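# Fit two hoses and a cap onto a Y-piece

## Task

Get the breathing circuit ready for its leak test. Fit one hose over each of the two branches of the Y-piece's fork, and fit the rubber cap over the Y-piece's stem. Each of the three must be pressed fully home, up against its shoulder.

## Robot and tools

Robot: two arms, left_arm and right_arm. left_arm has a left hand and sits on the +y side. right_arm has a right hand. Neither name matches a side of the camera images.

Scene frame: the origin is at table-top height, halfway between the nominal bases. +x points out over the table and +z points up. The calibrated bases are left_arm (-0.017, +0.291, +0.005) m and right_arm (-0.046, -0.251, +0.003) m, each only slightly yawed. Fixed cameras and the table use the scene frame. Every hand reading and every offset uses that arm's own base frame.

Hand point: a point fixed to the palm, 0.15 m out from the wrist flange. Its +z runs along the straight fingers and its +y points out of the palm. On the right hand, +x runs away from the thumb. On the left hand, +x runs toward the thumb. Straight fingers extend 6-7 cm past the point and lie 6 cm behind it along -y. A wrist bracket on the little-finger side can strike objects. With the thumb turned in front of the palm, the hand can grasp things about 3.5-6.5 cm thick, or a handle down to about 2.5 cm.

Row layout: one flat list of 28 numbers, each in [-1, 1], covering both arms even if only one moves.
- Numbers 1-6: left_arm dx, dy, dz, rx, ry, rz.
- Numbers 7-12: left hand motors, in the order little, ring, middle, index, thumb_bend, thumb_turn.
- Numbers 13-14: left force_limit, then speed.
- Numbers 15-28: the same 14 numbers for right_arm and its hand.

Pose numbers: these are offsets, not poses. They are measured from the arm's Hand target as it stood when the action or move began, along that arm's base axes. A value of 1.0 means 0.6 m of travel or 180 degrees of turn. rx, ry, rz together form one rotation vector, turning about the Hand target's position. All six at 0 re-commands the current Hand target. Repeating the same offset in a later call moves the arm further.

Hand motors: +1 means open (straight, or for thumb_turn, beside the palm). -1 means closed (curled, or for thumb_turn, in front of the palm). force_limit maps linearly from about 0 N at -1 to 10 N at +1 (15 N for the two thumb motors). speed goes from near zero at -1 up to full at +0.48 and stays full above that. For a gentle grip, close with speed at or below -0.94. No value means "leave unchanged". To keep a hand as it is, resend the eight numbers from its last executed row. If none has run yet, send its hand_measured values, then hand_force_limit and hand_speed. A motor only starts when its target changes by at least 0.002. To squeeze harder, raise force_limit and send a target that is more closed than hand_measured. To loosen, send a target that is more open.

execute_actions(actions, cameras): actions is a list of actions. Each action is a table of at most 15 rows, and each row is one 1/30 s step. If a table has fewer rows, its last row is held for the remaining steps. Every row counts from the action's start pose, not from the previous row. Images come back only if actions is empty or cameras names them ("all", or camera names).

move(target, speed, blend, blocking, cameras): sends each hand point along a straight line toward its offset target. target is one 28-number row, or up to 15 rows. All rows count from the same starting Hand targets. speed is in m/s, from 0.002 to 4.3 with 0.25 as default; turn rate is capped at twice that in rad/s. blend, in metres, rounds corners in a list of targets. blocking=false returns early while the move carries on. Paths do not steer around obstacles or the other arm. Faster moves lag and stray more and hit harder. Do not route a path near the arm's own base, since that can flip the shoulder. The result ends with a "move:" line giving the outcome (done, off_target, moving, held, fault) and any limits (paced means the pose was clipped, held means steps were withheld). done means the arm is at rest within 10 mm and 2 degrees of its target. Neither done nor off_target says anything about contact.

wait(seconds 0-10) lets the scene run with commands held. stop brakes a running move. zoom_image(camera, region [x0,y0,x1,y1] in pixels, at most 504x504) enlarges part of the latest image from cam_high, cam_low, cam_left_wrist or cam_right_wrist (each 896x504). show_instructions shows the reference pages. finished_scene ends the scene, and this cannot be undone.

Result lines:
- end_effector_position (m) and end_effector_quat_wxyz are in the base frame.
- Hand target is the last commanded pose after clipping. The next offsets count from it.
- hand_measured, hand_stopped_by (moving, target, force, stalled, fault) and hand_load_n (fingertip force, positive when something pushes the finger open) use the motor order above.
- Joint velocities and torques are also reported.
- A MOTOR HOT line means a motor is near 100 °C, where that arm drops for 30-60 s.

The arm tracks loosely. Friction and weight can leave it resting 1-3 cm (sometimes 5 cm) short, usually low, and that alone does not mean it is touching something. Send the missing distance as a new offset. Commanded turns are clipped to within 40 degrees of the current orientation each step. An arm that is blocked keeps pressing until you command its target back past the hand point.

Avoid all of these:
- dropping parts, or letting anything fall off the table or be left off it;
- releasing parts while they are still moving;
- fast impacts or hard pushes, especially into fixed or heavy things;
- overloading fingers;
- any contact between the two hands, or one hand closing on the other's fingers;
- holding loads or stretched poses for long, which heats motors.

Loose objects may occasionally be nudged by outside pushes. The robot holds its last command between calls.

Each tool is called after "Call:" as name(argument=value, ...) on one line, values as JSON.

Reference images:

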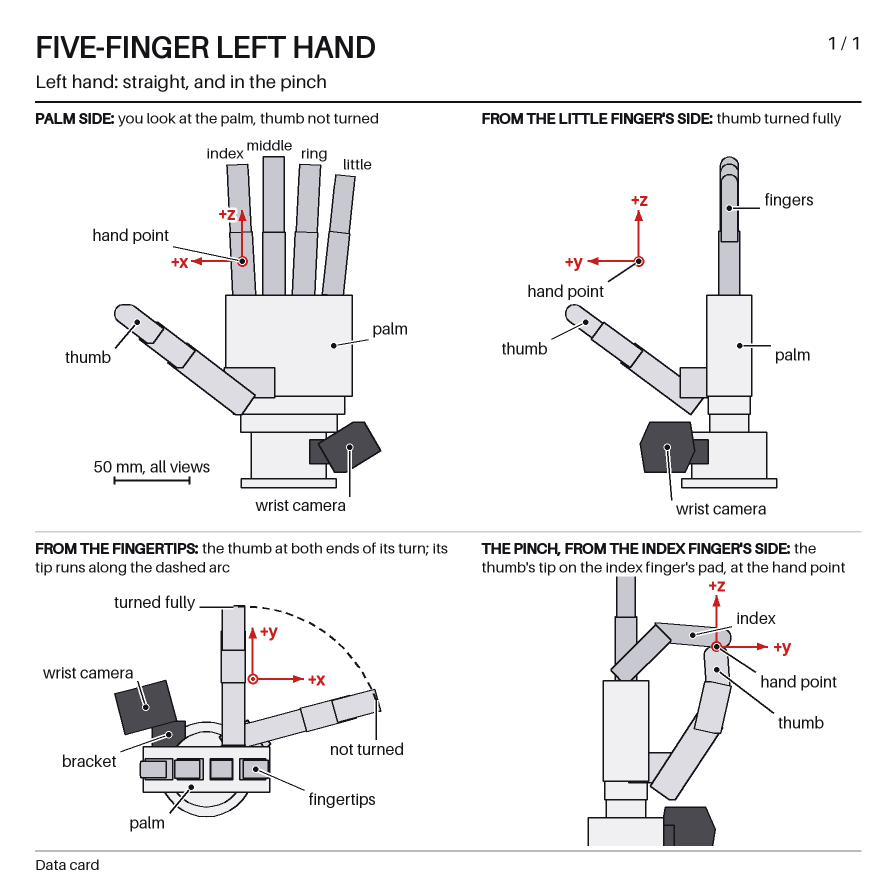

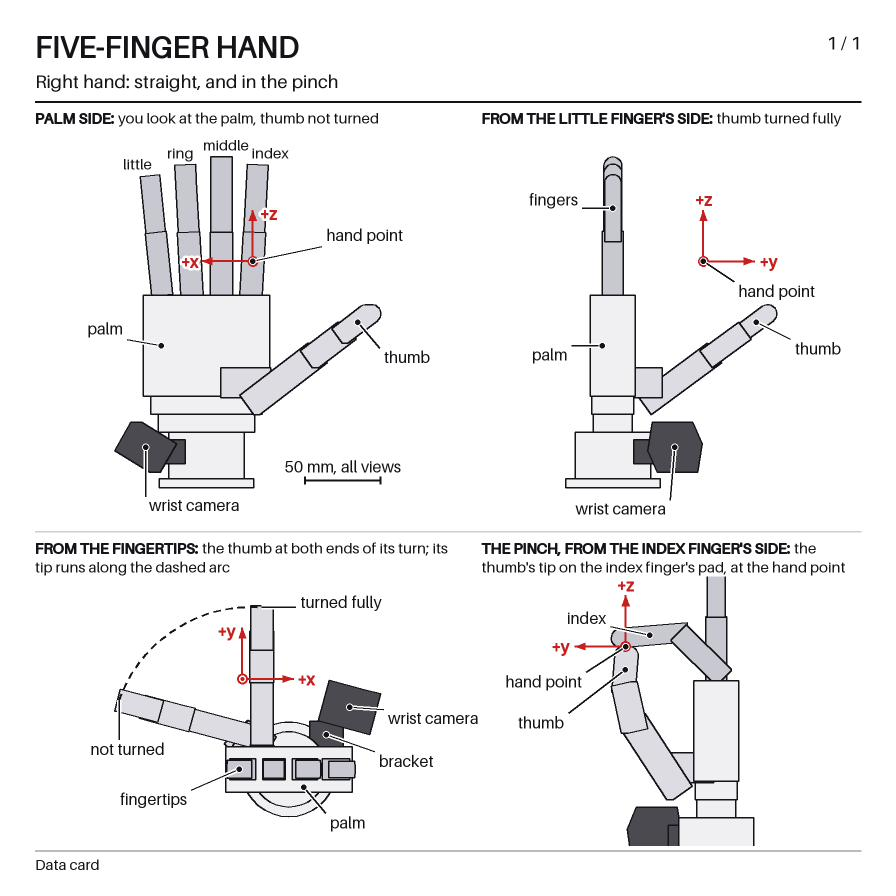

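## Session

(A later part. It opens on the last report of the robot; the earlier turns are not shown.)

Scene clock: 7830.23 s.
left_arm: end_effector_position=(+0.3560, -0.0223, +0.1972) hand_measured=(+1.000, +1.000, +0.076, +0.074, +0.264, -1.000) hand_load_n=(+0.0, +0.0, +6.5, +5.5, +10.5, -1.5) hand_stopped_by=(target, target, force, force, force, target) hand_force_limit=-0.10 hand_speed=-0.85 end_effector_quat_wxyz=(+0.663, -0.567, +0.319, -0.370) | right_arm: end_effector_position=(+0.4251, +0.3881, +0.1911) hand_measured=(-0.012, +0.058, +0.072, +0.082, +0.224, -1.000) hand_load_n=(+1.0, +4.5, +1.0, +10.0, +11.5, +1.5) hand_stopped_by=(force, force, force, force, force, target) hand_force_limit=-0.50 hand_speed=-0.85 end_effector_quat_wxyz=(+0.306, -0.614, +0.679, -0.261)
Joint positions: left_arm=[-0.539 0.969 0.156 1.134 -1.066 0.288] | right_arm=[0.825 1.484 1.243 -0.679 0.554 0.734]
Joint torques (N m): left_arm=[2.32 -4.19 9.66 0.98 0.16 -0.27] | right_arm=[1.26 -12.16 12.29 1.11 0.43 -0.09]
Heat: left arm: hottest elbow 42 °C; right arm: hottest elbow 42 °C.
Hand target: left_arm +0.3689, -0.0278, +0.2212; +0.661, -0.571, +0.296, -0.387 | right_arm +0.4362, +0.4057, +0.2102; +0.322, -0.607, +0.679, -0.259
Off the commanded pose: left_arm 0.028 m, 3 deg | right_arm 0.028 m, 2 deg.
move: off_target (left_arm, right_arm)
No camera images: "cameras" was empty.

Call:
move(target=[0.0, 0.0, 0.0, 0, 0, 0, 1, 1, -0.5, -0.5, -0.3, -1, -0.1, -0.85, -0.0065, 0.0097, 0, 0, 0, 0, -0.5, -0.5, -0.5, -0.5, -0.3, -1, -0.5, -0.85], speed=0.03, cameras=["all"])

Call:
zoom_image(camera="cam_low", region=[565, 180, 615, 215])

Call:
zoom_image(camera="cam_high", region=[472, 136, 504, 168])

Call:
zoom_image(camera="cam_right_wrist", region=[410, 340, 510, 450])

Call:
zoom_image(camera="cam_left_wrist", region=[390, 90, 540, 260])

Scene clock: 7843.07 s.
left_arm: end_effector_position=(+0.3559, -0.0223, +0.1972) hand_measured=(+1.000, +1.000, +0.076, +0.074, +0.264, -1.000) hand_load_n=(+0.0, +0.0, +6.5, +6.0, +11.0, -2.0) hand_stopped_by=(target, target, force, force, force, target) hand_force_limit=-0.10 hand_speed=-0.85 end_effector_quat_wxyz=(+0.663, -0.567, +0.319, -0.370) | right_arm: end_effector_position=(+0.4216, +0.3934, +0.1909) hand_measured=(-0.012, +0.058, +0.072, +0.082, +0.224, -1.000) hand_load_n=(+1.0, +4.5, +1.0, +10.0, +11.0, +1.0) hand_stopped_by=(force, force, force, force, force, target) hand_force_limit=-0.50 hand_speed=-0.85 end_effector_quat_wxyz=(+0.305, -0.615, +0.679, -0.262)
Joint positions: left_arm=[-0.539 0.968 0.156 1.134 -1.066 0.288] | right_arm=[0.838 1.49 1.25 -0.688 0.563 0.745]
Joint torques (N m): left_arm=[2.73 -4.72 9.51 0.9 0.23 -0.22] | right_arm=[0.03 -12.75 12.25 1.25 0.47 -0.11]
Heat: left arm: hottest elbow 42 °C; right arm: hottest elbow 43 °C.
Hand target: left_arm +0.3689, -0.0278, +0.2211; +0.661, -0.571, +0.296, -0.387 | right_arm +0.4323, +0.4114, +0.2101; +0.322, -0.607, +0.679, -0.259
Off the commanded pose: left_arm 0.028 m, 3 deg | right_arm 0.029 m, 2 deg.
move: off_target (left_arm, right_arm)

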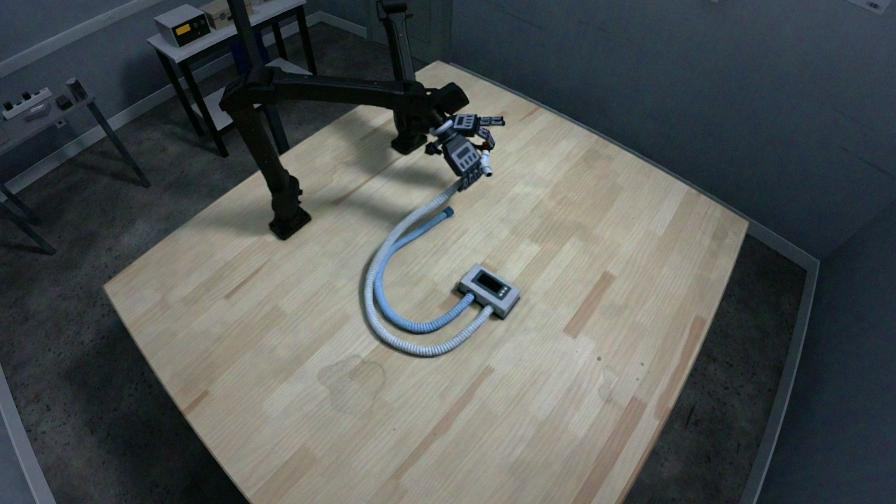

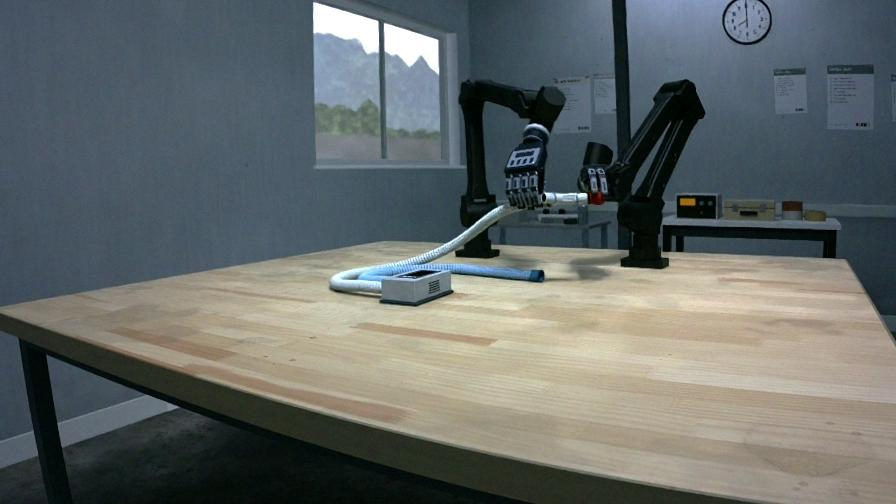

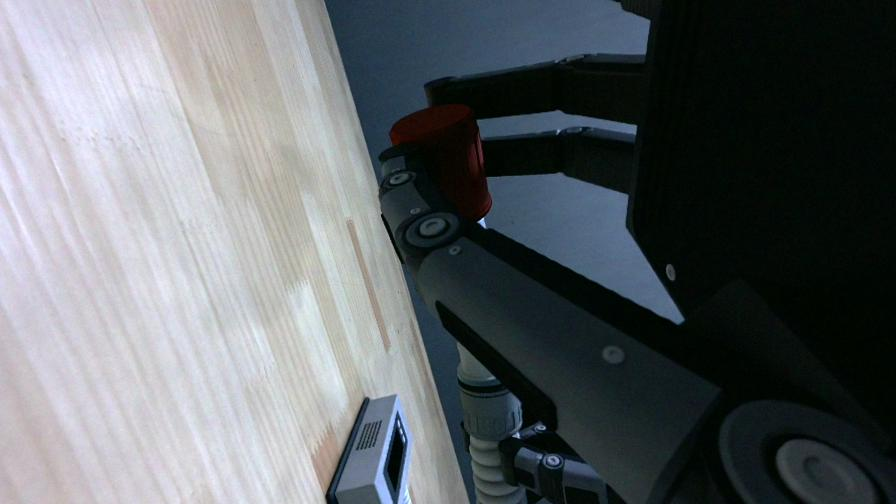

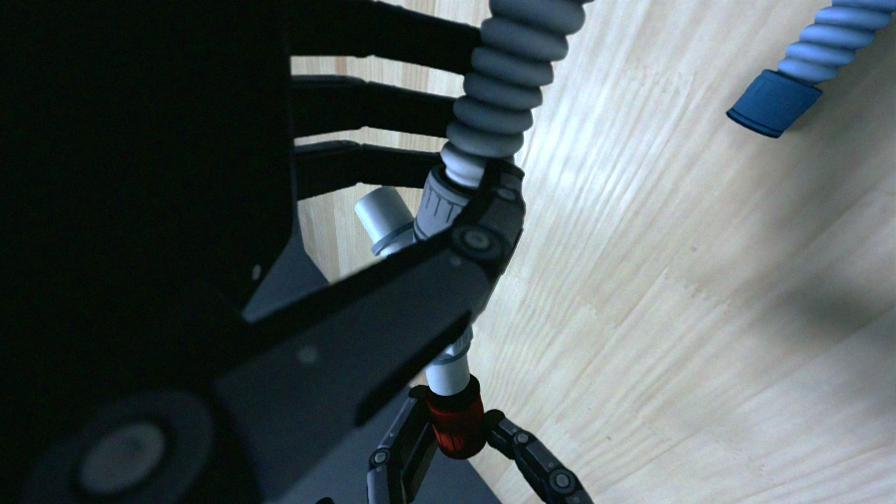

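Scaled by 10.080 from the camera's 896x504 image, which has a finer 1280x720 frame.

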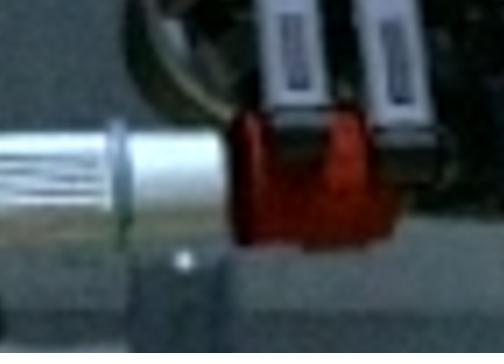

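Scaled by 15.750 from the camera's 896x504 image, which has a finer 1280x720 frame.

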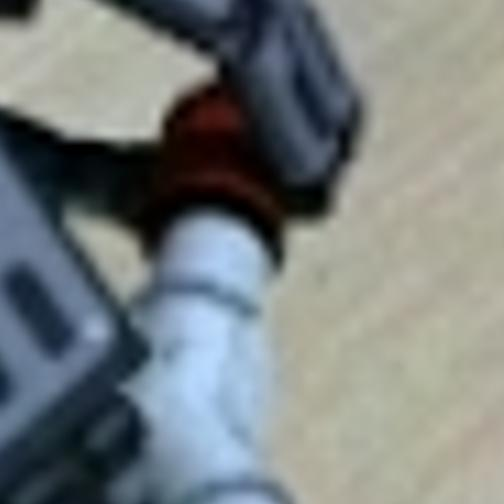

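Scaled by 4.582 from the camera's 896x504 image, which has a finer 1280x720 frame.

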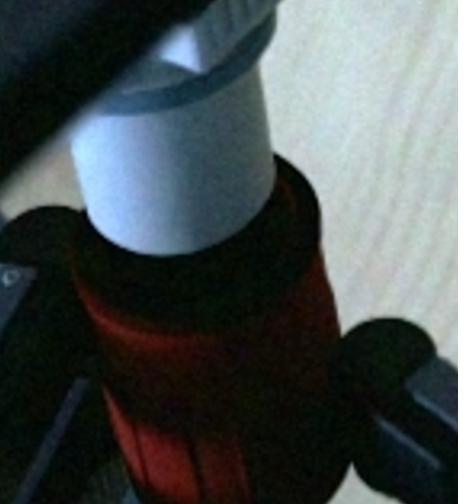

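Scaled by 2.965 from the camera's 896x504 image, which has a finer 1280x720 frame.

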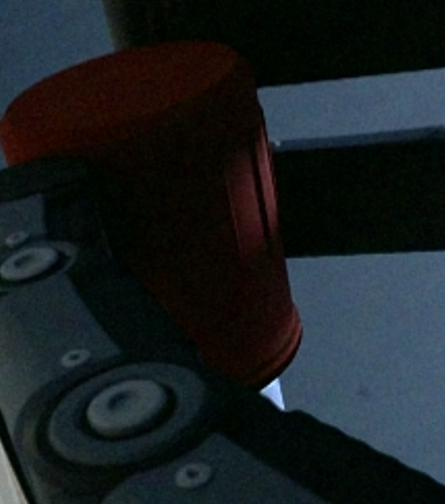

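Call:
move(target=[0.0, 0.0, 0.0, 0, 0, 0, 1, 1, -0.5, -0.5, -0.3, -1, -0.1, -0.85, -0.0045, 0.0043, 0.0017, 0, 0, 0, -0.5, -0.5, -0.5, -0.5, -0.3, -1, -0.5, -0.85], speed=0.03, cameras=["all"])

Call:
zoom_image(camera="cam_low", region=[565, 180, 615, 215])

Call:
zoom_image(camera="cam_high", region=[472, 136, 504, 168])

Call:
zoom_image(camera="cam_right_wrist", region=[410, 340, 510, 450])

Call:
zoom_image(camera="cam_left_wrist", region=[390, 90, 540, 260])

Scene clock: 7853.17 s.
left_arm: end_effector_position=(+0.3559, -0.0223, +0.1972) hand_measured=(+1.000, +1.000, +0.076, +0.074, +0.264, -1.000) hand_load_n=(+0.0, +0.0, +6.5, +5.5, +10.5, -1.5) hand_stopped_by=(target, target, force, force, force, target) hand_force_limit=-0.10 hand_speed=-0.85 end_effector_quat_wxyz=(+0.663, -0.567, +0.319, -0.370) | right_arm: end_effector_position=(+0.4184, +0.3950, +0.1903) hand_measured=(-0.012, +0.058, +0.072, +0.082, +0.224, -1.000) hand_load_n=(+1.0, +5.0, +1.0, +10.0, +11.5, +1.5) hand_stopped_by=(force, force, force, force, force, target) hand_force_limit=-0.50 hand_speed=-0.85 end_effector_quat_wxyz=(+0.304, -0.615, +0.679, -0.262)
Joint positions: left_arm=[-0.539 0.968 0.156 1.134 -1.066 0.288] | right_arm=[0.846 1.49 1.25 -0.694 0.568 0.752]
Joint torques (N m): left_arm=[2.43 -4.37 9.59 1.02 0.18 -0.22] | right_arm=[0.56 -12.1 12.51 0.98 0.5 -0.07]
Heat: left arm: hottest elbow 43 °C; right arm: hottest elbow 43 °C.
Hand target: left_arm +0.3689, -0.0278, +0.2211; +0.661, -0.571, +0.296, -0.387 | right_arm +0.4297, +0.4140, +0.2111; +0.322, -0.607, +0.679, -0.259
Off the commanded pose: left_arm 0.028 m, 3 deg | right_arm 0.030 m, 2 deg.
move: off_target (left_arm, right_arm)

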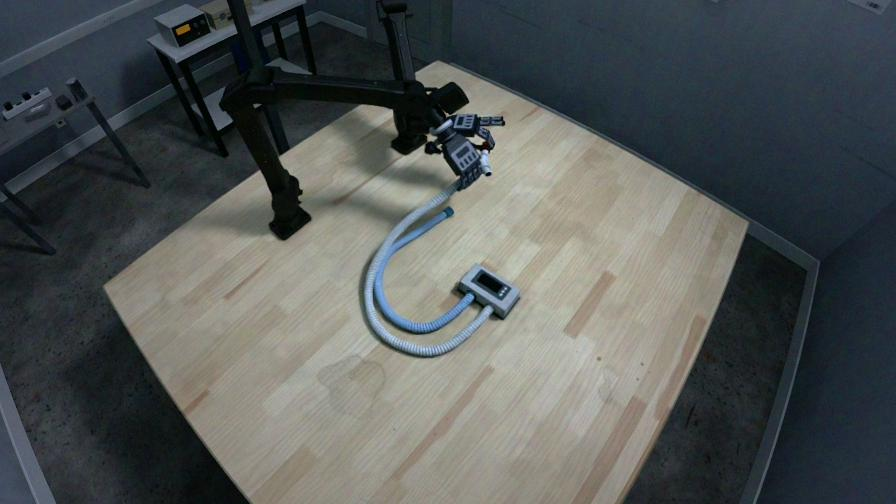

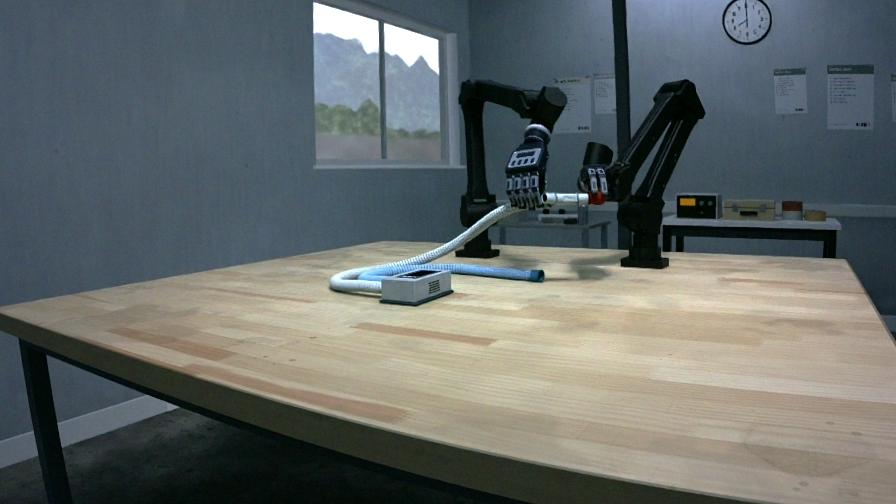

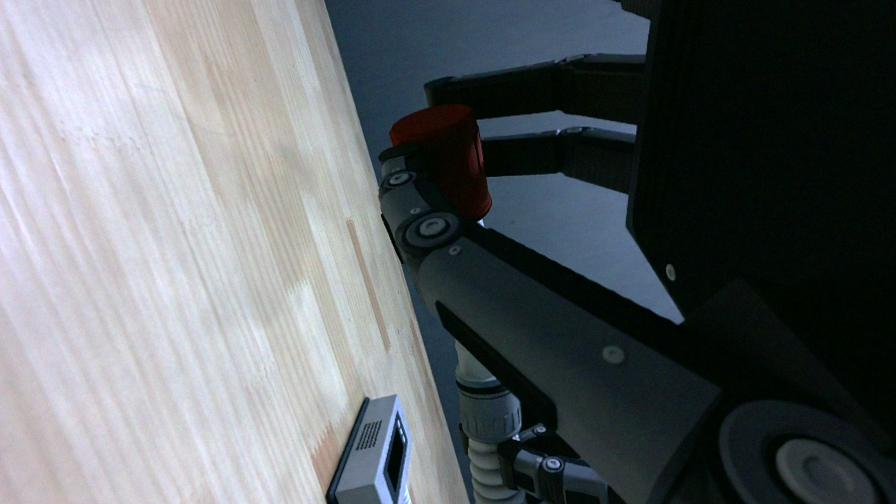

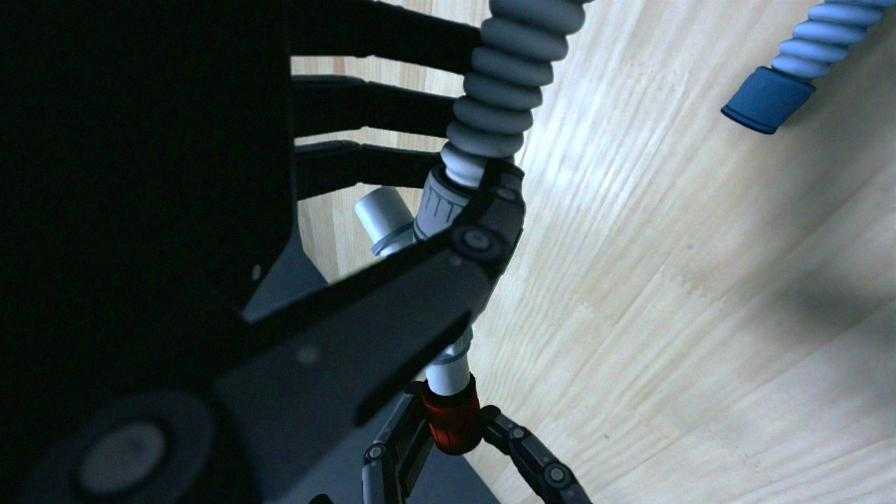

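Scaled by 10.080 from the camera's 896x504 image, which has a finer 1280x720 frame.

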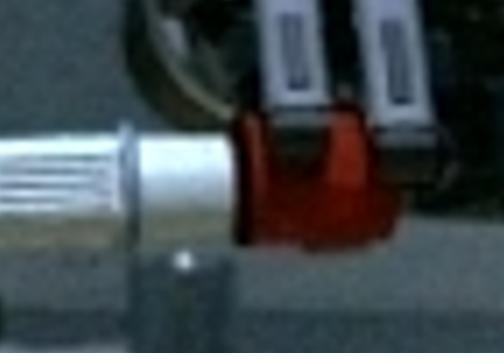

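Scaled by 15.750 from the camera's 896x504 image, which has a finer 1280x720 frame.

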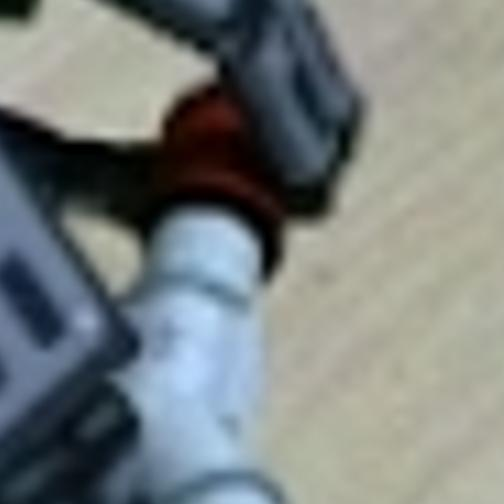

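Scaled by 4.582 from the camera's 896x504 image, which has a finer 1280x720 frame.

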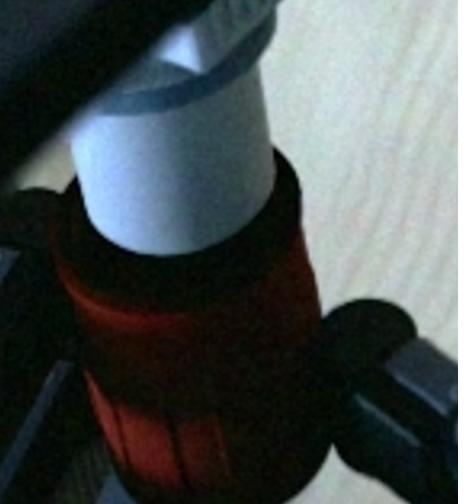

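Scaled by 2.965 from the camera's 896x504 image, which has a finer 1280x720 frame.

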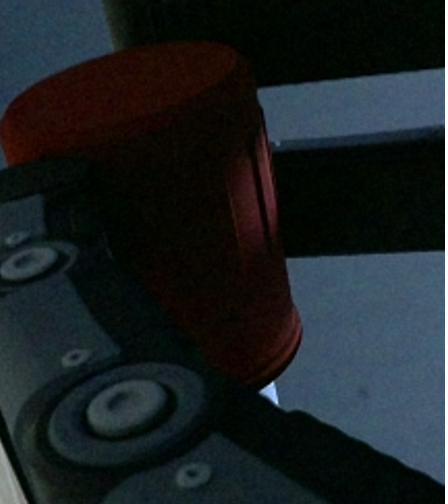

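Call:
move(target=[0.0, 0.0, 0.0, 0, 0, 0, 1, 1, -0.5, -0.5, -0.3, -1, -0.1, -0.85, 0.0, 0.0, 0.0045, 0, 0, 0, -0.5, -0.5, -0.5, -0.5, -0.3, -1, -0.5, -0.85], speed=0.03, cameras=["all"])

Call:
zoom_image(camera="cam_low", region=[565, 180, 615, 215])

Call:
zoom_image(camera="cam_high", region=[472, 136, 504, 168])

Call:
zoom_image(camera="cam_right_wrist", region=[410, 340, 510, 450])

Call:
zoom_image(camera="cam_left_wrist", region=[390, 90, 540, 260])

Scene clock: 7862.00 s.
left_arm: end_effector_position=(+0.3559, -0.0223, +0.1972) hand_measured=(+1.000, +1.000, +0.076, +0.074, +0.264, -1.000) hand_load_n=(+0.0, +0.0, +6.5, +6.0, +11.0, -1.5) hand_stopped_by=(target, target, force, force, force, target) hand_force_limit=-0.10 hand_speed=-0.85 end_effector_quat_wxyz=(+0.663, -0.567, +0.319, -0.370) | right_arm: end_effector_position=(+0.4195, +0.3960, +0.1943) hand_measured=(-0.012, +0.058, +0.072, +0.082, +0.224, -1.000) hand_load_n=(+1.5, +5.0, +1.5, +10.0, +11.0, +1.0) hand_stopped_by=(force, force, force, force, force, target) hand_force_limit=-0.50 hand_speed=-0.85 end_effector_quat_wxyz=(+0.305, -0.614, +0.679, -0.262)
Joint positions: left_arm=[-0.539 0.968 0.156 1.134 -1.066 0.288] | right_arm=[0.846 1.49 1.259 -0.701 0.568 0.753]
Joint torques (N m): left_arm=[2.73 -3.55 9.8 0.96 0.14 -0.28] | right_arm=[1.14 -12.34 12.34 1.05 0.43 -0.06]
Heat: left arm: hottest elbow 43 °C; right arm: hottest elbow 43 °C.
Hand target: left_arm +0.3689, -0.0278, +0.2211; +0.661, -0.571, +0.296, -0.387 | right_arm +0.4297, +0.4140, +0.2139; +0.322, -0.607, +0.679, -0.259
Off the commanded pose: left_arm 0.028 m, 3 deg | right_arm 0.028 m, 2 deg.
move: off_target (left_arm, right_arm)

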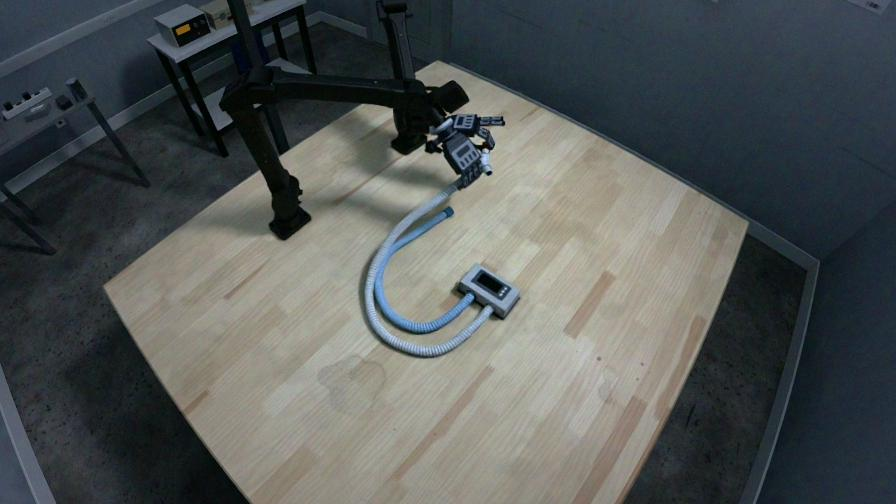

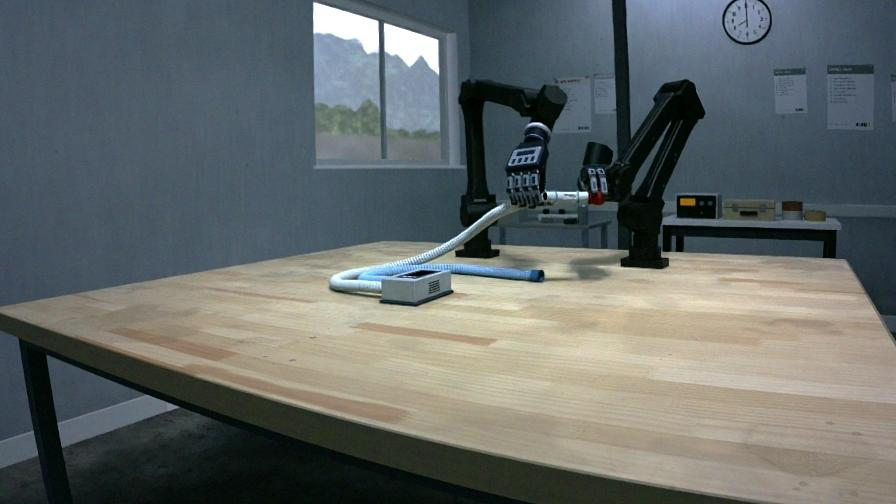

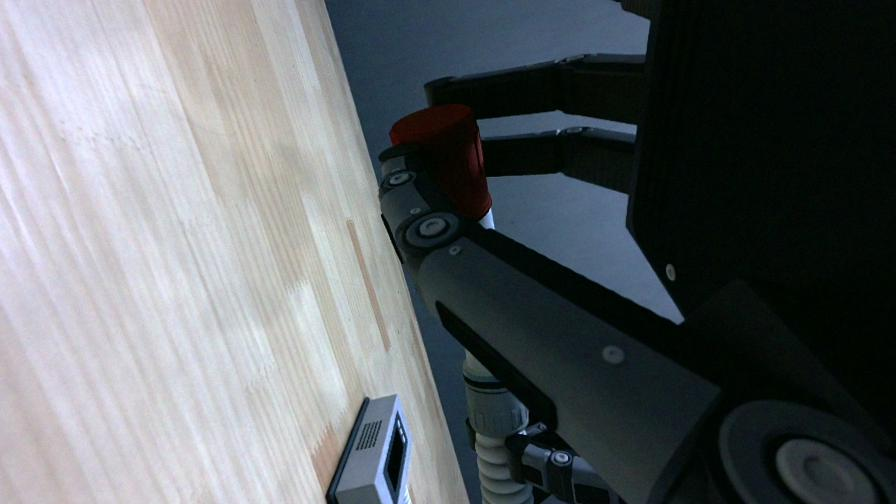

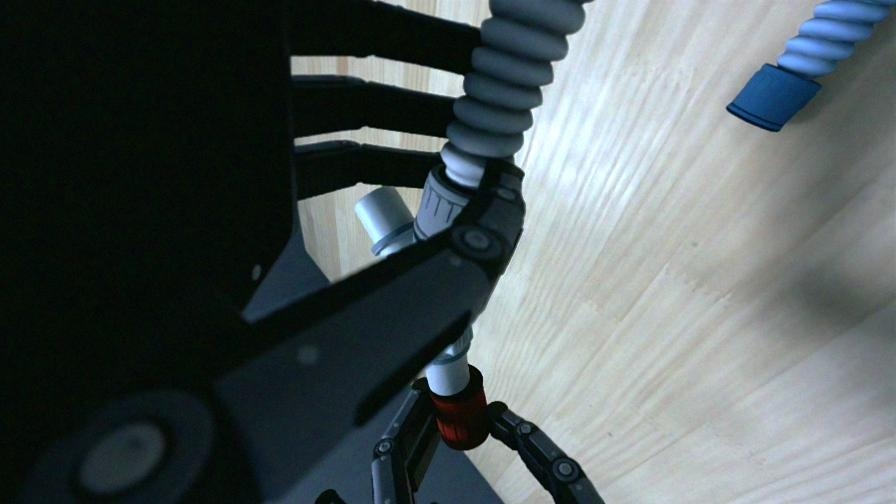

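Scaled by 10.080 from the camera's 896x504 image, which has a finer 1280x720 frame.

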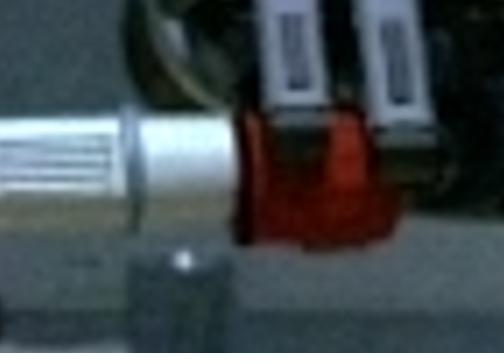

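Scaled by 15.750 from the camera's 896x504 image, which has a finer 1280x720 frame.

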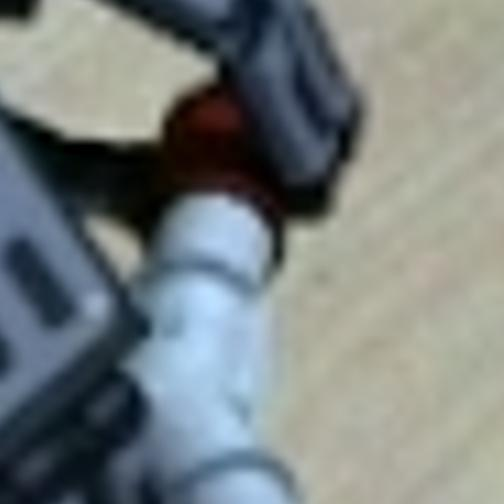

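Scaled by 4.582 from the camera's 896x504 image, which has a finer 1280x720 frame.

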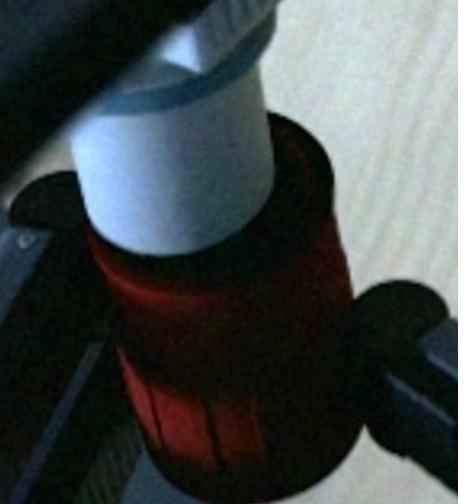

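Scaled by 2.965 from the camera's 896x504 image, which has a finer 1280x720 frame.

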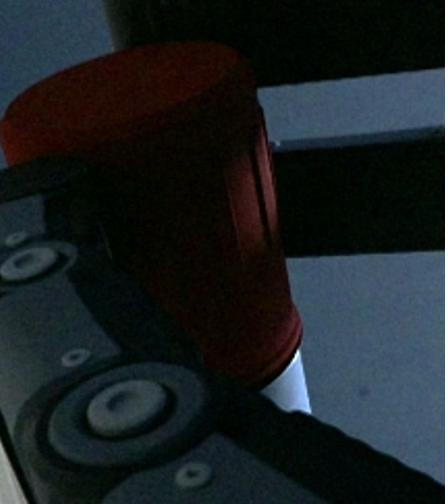

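Call:
zoom_image(camera="cam_low", region=[572, 186, 608, 210])

Call:
zoom_image(camera="cam_left_wrist", region=[460, 180, 520, 240])

Scaled by 14.000 from the camera's 896x504 image, which has a finer 1280x720 frame.

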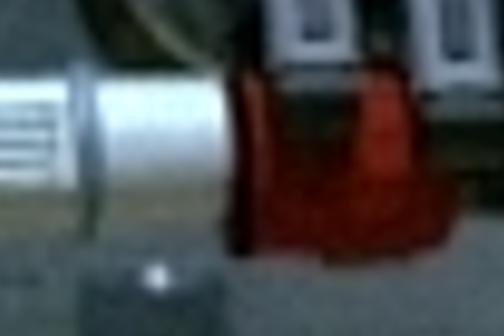

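Scaled by 8.400 from the camera's 896x504 image, which has a finer 1280x720 frame.

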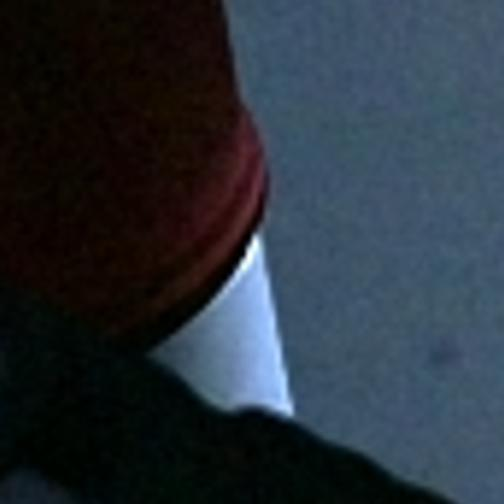

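Call:
move(target=[0.005, -0.004, 0.015, 0, 0, 0, 1, 1, -0.5, -0.5, -0.3, -1, -0.1, -0.85, 0.0, 0.0, 0.0, 0, 0, 0, -0.5, -0.5, -0.5, -0.5, -0.3, -1, -0.5, -0.85], speed=0.03, cameras=[])

Scene clock: 7888.03 s.
left_arm: end_effector_position=(+0.3578, -0.0230, +0.2031) hand_measured=(+1.000, +1.000, +0.076, +0.074, +0.264, -1.000) hand_load_n=(+0.0, +0.0, +7.0, +5.5, +10.5, -2.0) hand_stopped_by=(target, target, force, force, force, target) hand_force_limit=-0.10 hand_speed=-0.85 end_effector_quat_wxyz=(+0.663, -0.568, +0.320, -0.368) | right_arm: end_effector_position=(+0.4195, +0.3959, +0.1942) hand_measured=(-0.012, +0.058, +0.072, +0.082, +0.224, -1.000) hand_load_n=(+1.5, +5.0, +1.5, +10.0, +11.0, +1.5) hand_stopped_by=(force, force, force, force, force, target) hand_force_limit=-0.50 hand_speed=-0.85 end_effector_quat_wxyz=(+0.305, -0.614, +0.679, -0.262)
Joint positions: left_arm=[-0.539 0.945 0.172 1.091 -1.07 0.288] | right_arm=[0.846 1.49 1.259 -0.702 0.568 0.753]
Joint torques (N m): left_arm=[2.08 -3.72 10.47 1.01 0.17 -0.23] | right_arm=[0.91 -11.75 12.25 1.18 0.44 -0.04]
Heat: left arm: hottest elbow 44 °C; right arm: hottest elbow 44 °C.
Hand target: left_arm +0.3719, -0.0302, +0.2300; +0.661, -0.571, +0.296, -0.387 | right_arm +0.4297, +0.4140, +0.2139; +0.322, -0.607, +0.679, -0.259
Off the commanded pose: left_arm 0.031 m, 4 deg | right_arm 0.029 m, 2 deg.
move: off_target (left_arm, right_arm)
No camera images: "cameras" was empty.

Call:
wait(seconds=0.3, cameras=["all"])

Call:
zoom_image(camera="cam_low", region=[572, 184, 608, 208])

Call:
zoom_image(camera="cam_high", region=[472, 136, 504, 168])

Call:
zoom_image(camera="cam_right_wrist", region=[410, 340, 510, 450])

Call:
zoom_image(camera="cam_left_wrist", region=[450, 170, 520, 240])

Scene clock: 7896.93 s.
left_arm: end_effector_position=(+0.3578, -0.0230, +0.2031) hand_measured=(+1.000, +1.000, +0.076, +0.074, +0.264, -1.000) hand_load_n=(+0.0, +0.0, +6.5, +5.5, +10.5, -2.0) hand_stopped_by=(target, target, force, force, force, target) hand_force_limit=-0.10 hand_speed=-0.85 end_effector_quat_wxyz=(+0.663, -0.568, +0.320, -0.368) | right_arm: end_effector_position=(+0.4195, +0.3959, +0.1942) hand_measured=(-0.012, +0.058, +0.072, +0.082, +0.224, -1.000) hand_load_n=(+1.0, +5.0, +1.0, +10.0, +11.5, +1.5) hand_stopped_by=(force, force, force, force, force, target) hand_force_limit=-0.50 hand_speed=-0.85 end_effector_quat_wxyz=(+0.305, -0.614, +0.679, -0.262)
Joint positions: left_arm=[-0.539 0.945 0.172 1.091 -1.07 0.288] | right_arm=[0.846 1.49 1.259 -0.702 0.568 0.753]
Joint torques (N m): left_arm=[2.2 -3.84 10.3 1.06 0.23 -0.19] | right_arm=[0.38 -12.75 12.4 1.06 0.46 -0.05]
Heat: left arm: hottest elbow 45 °C; right arm: hottest elbow 44 °C.
Hand target: left_arm +0.3719, -0.0302, +0.2301; +0.661, -0.571, +0.296, -0.387 | right_arm +0.4297, +0.4140, +0.2139; +0.322, -0.607, +0.679, -0.259
Off the commanded pose: left_arm 0.031 m, 4 deg | right_arm 0.029 m, 2 deg.
wait: 0.30 s; at rest from the start

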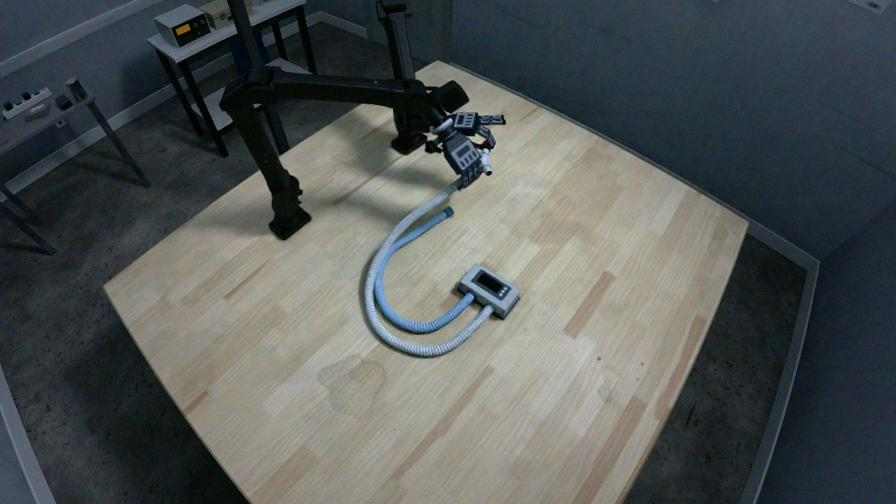

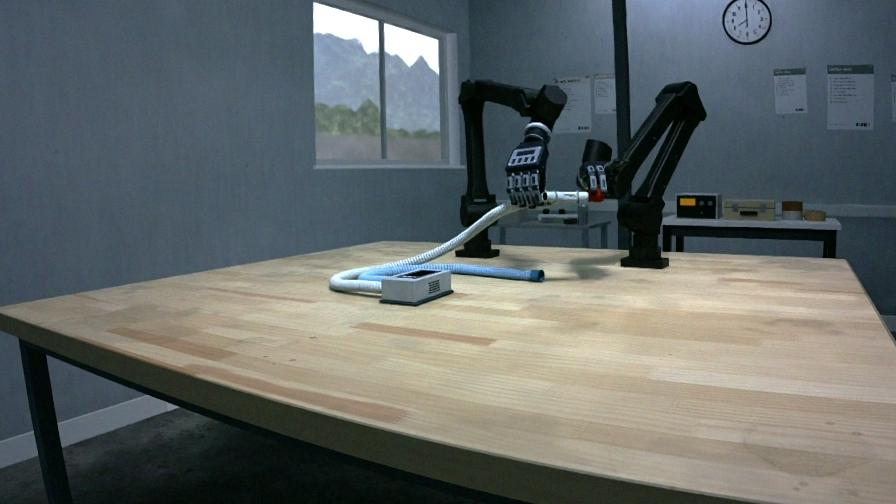

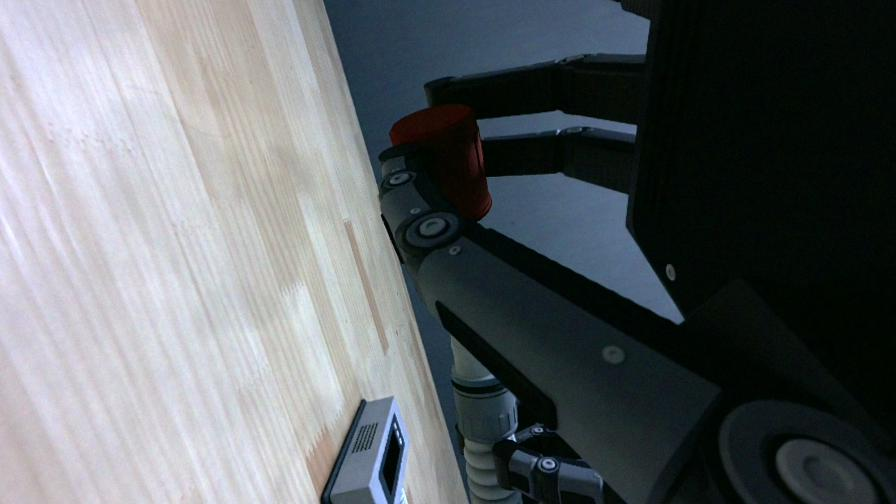

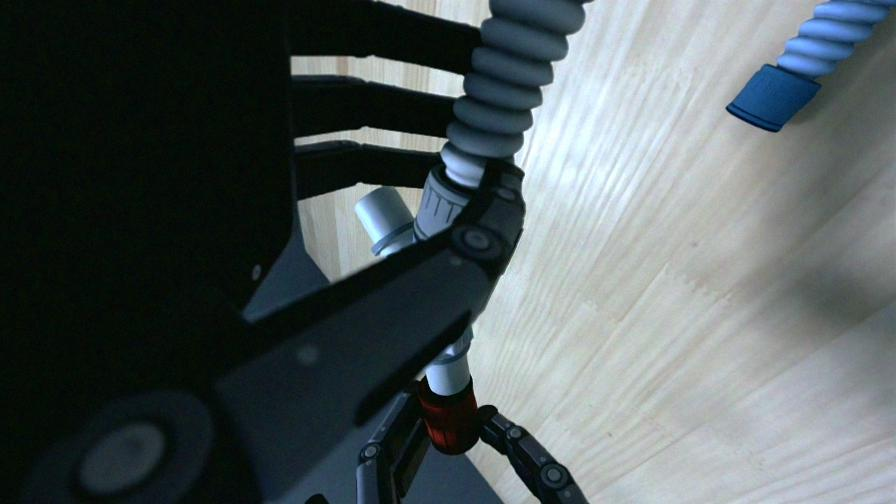

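Scaled by 14.000 from the camera's 896x504 image, which has a finer 1280x720 frame.

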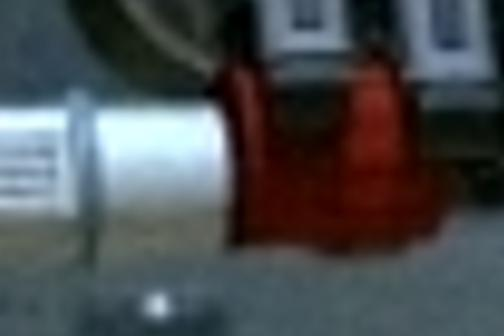

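Scaled by 15.750 from the camera's 896x504 image, which has a finer 1280x720 frame.

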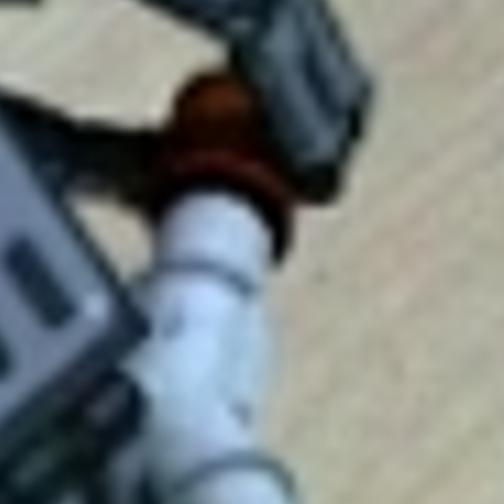

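Scaled by 4.582 from the camera's 896x504 image, which has a finer 1280x720 frame.

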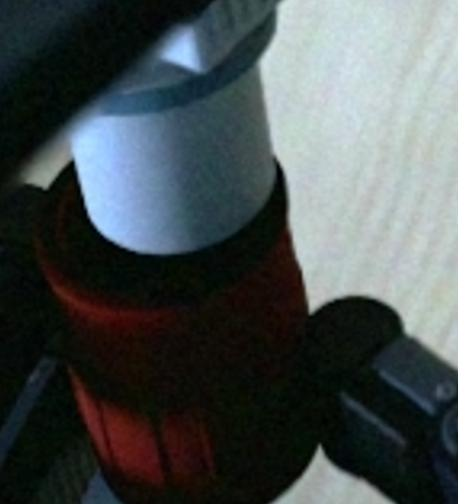

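Scaled by 7.200 from the camera's 896x504 image, which has a finer 1280x720 frame.

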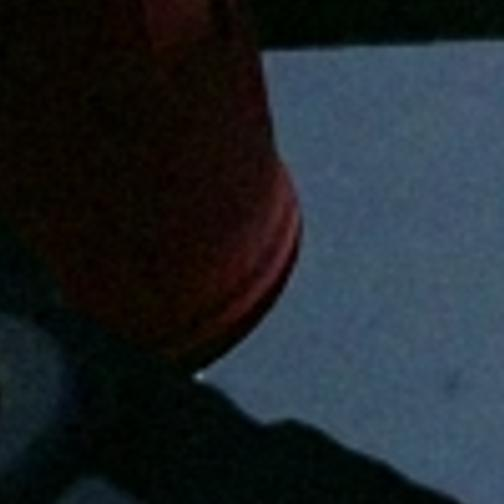

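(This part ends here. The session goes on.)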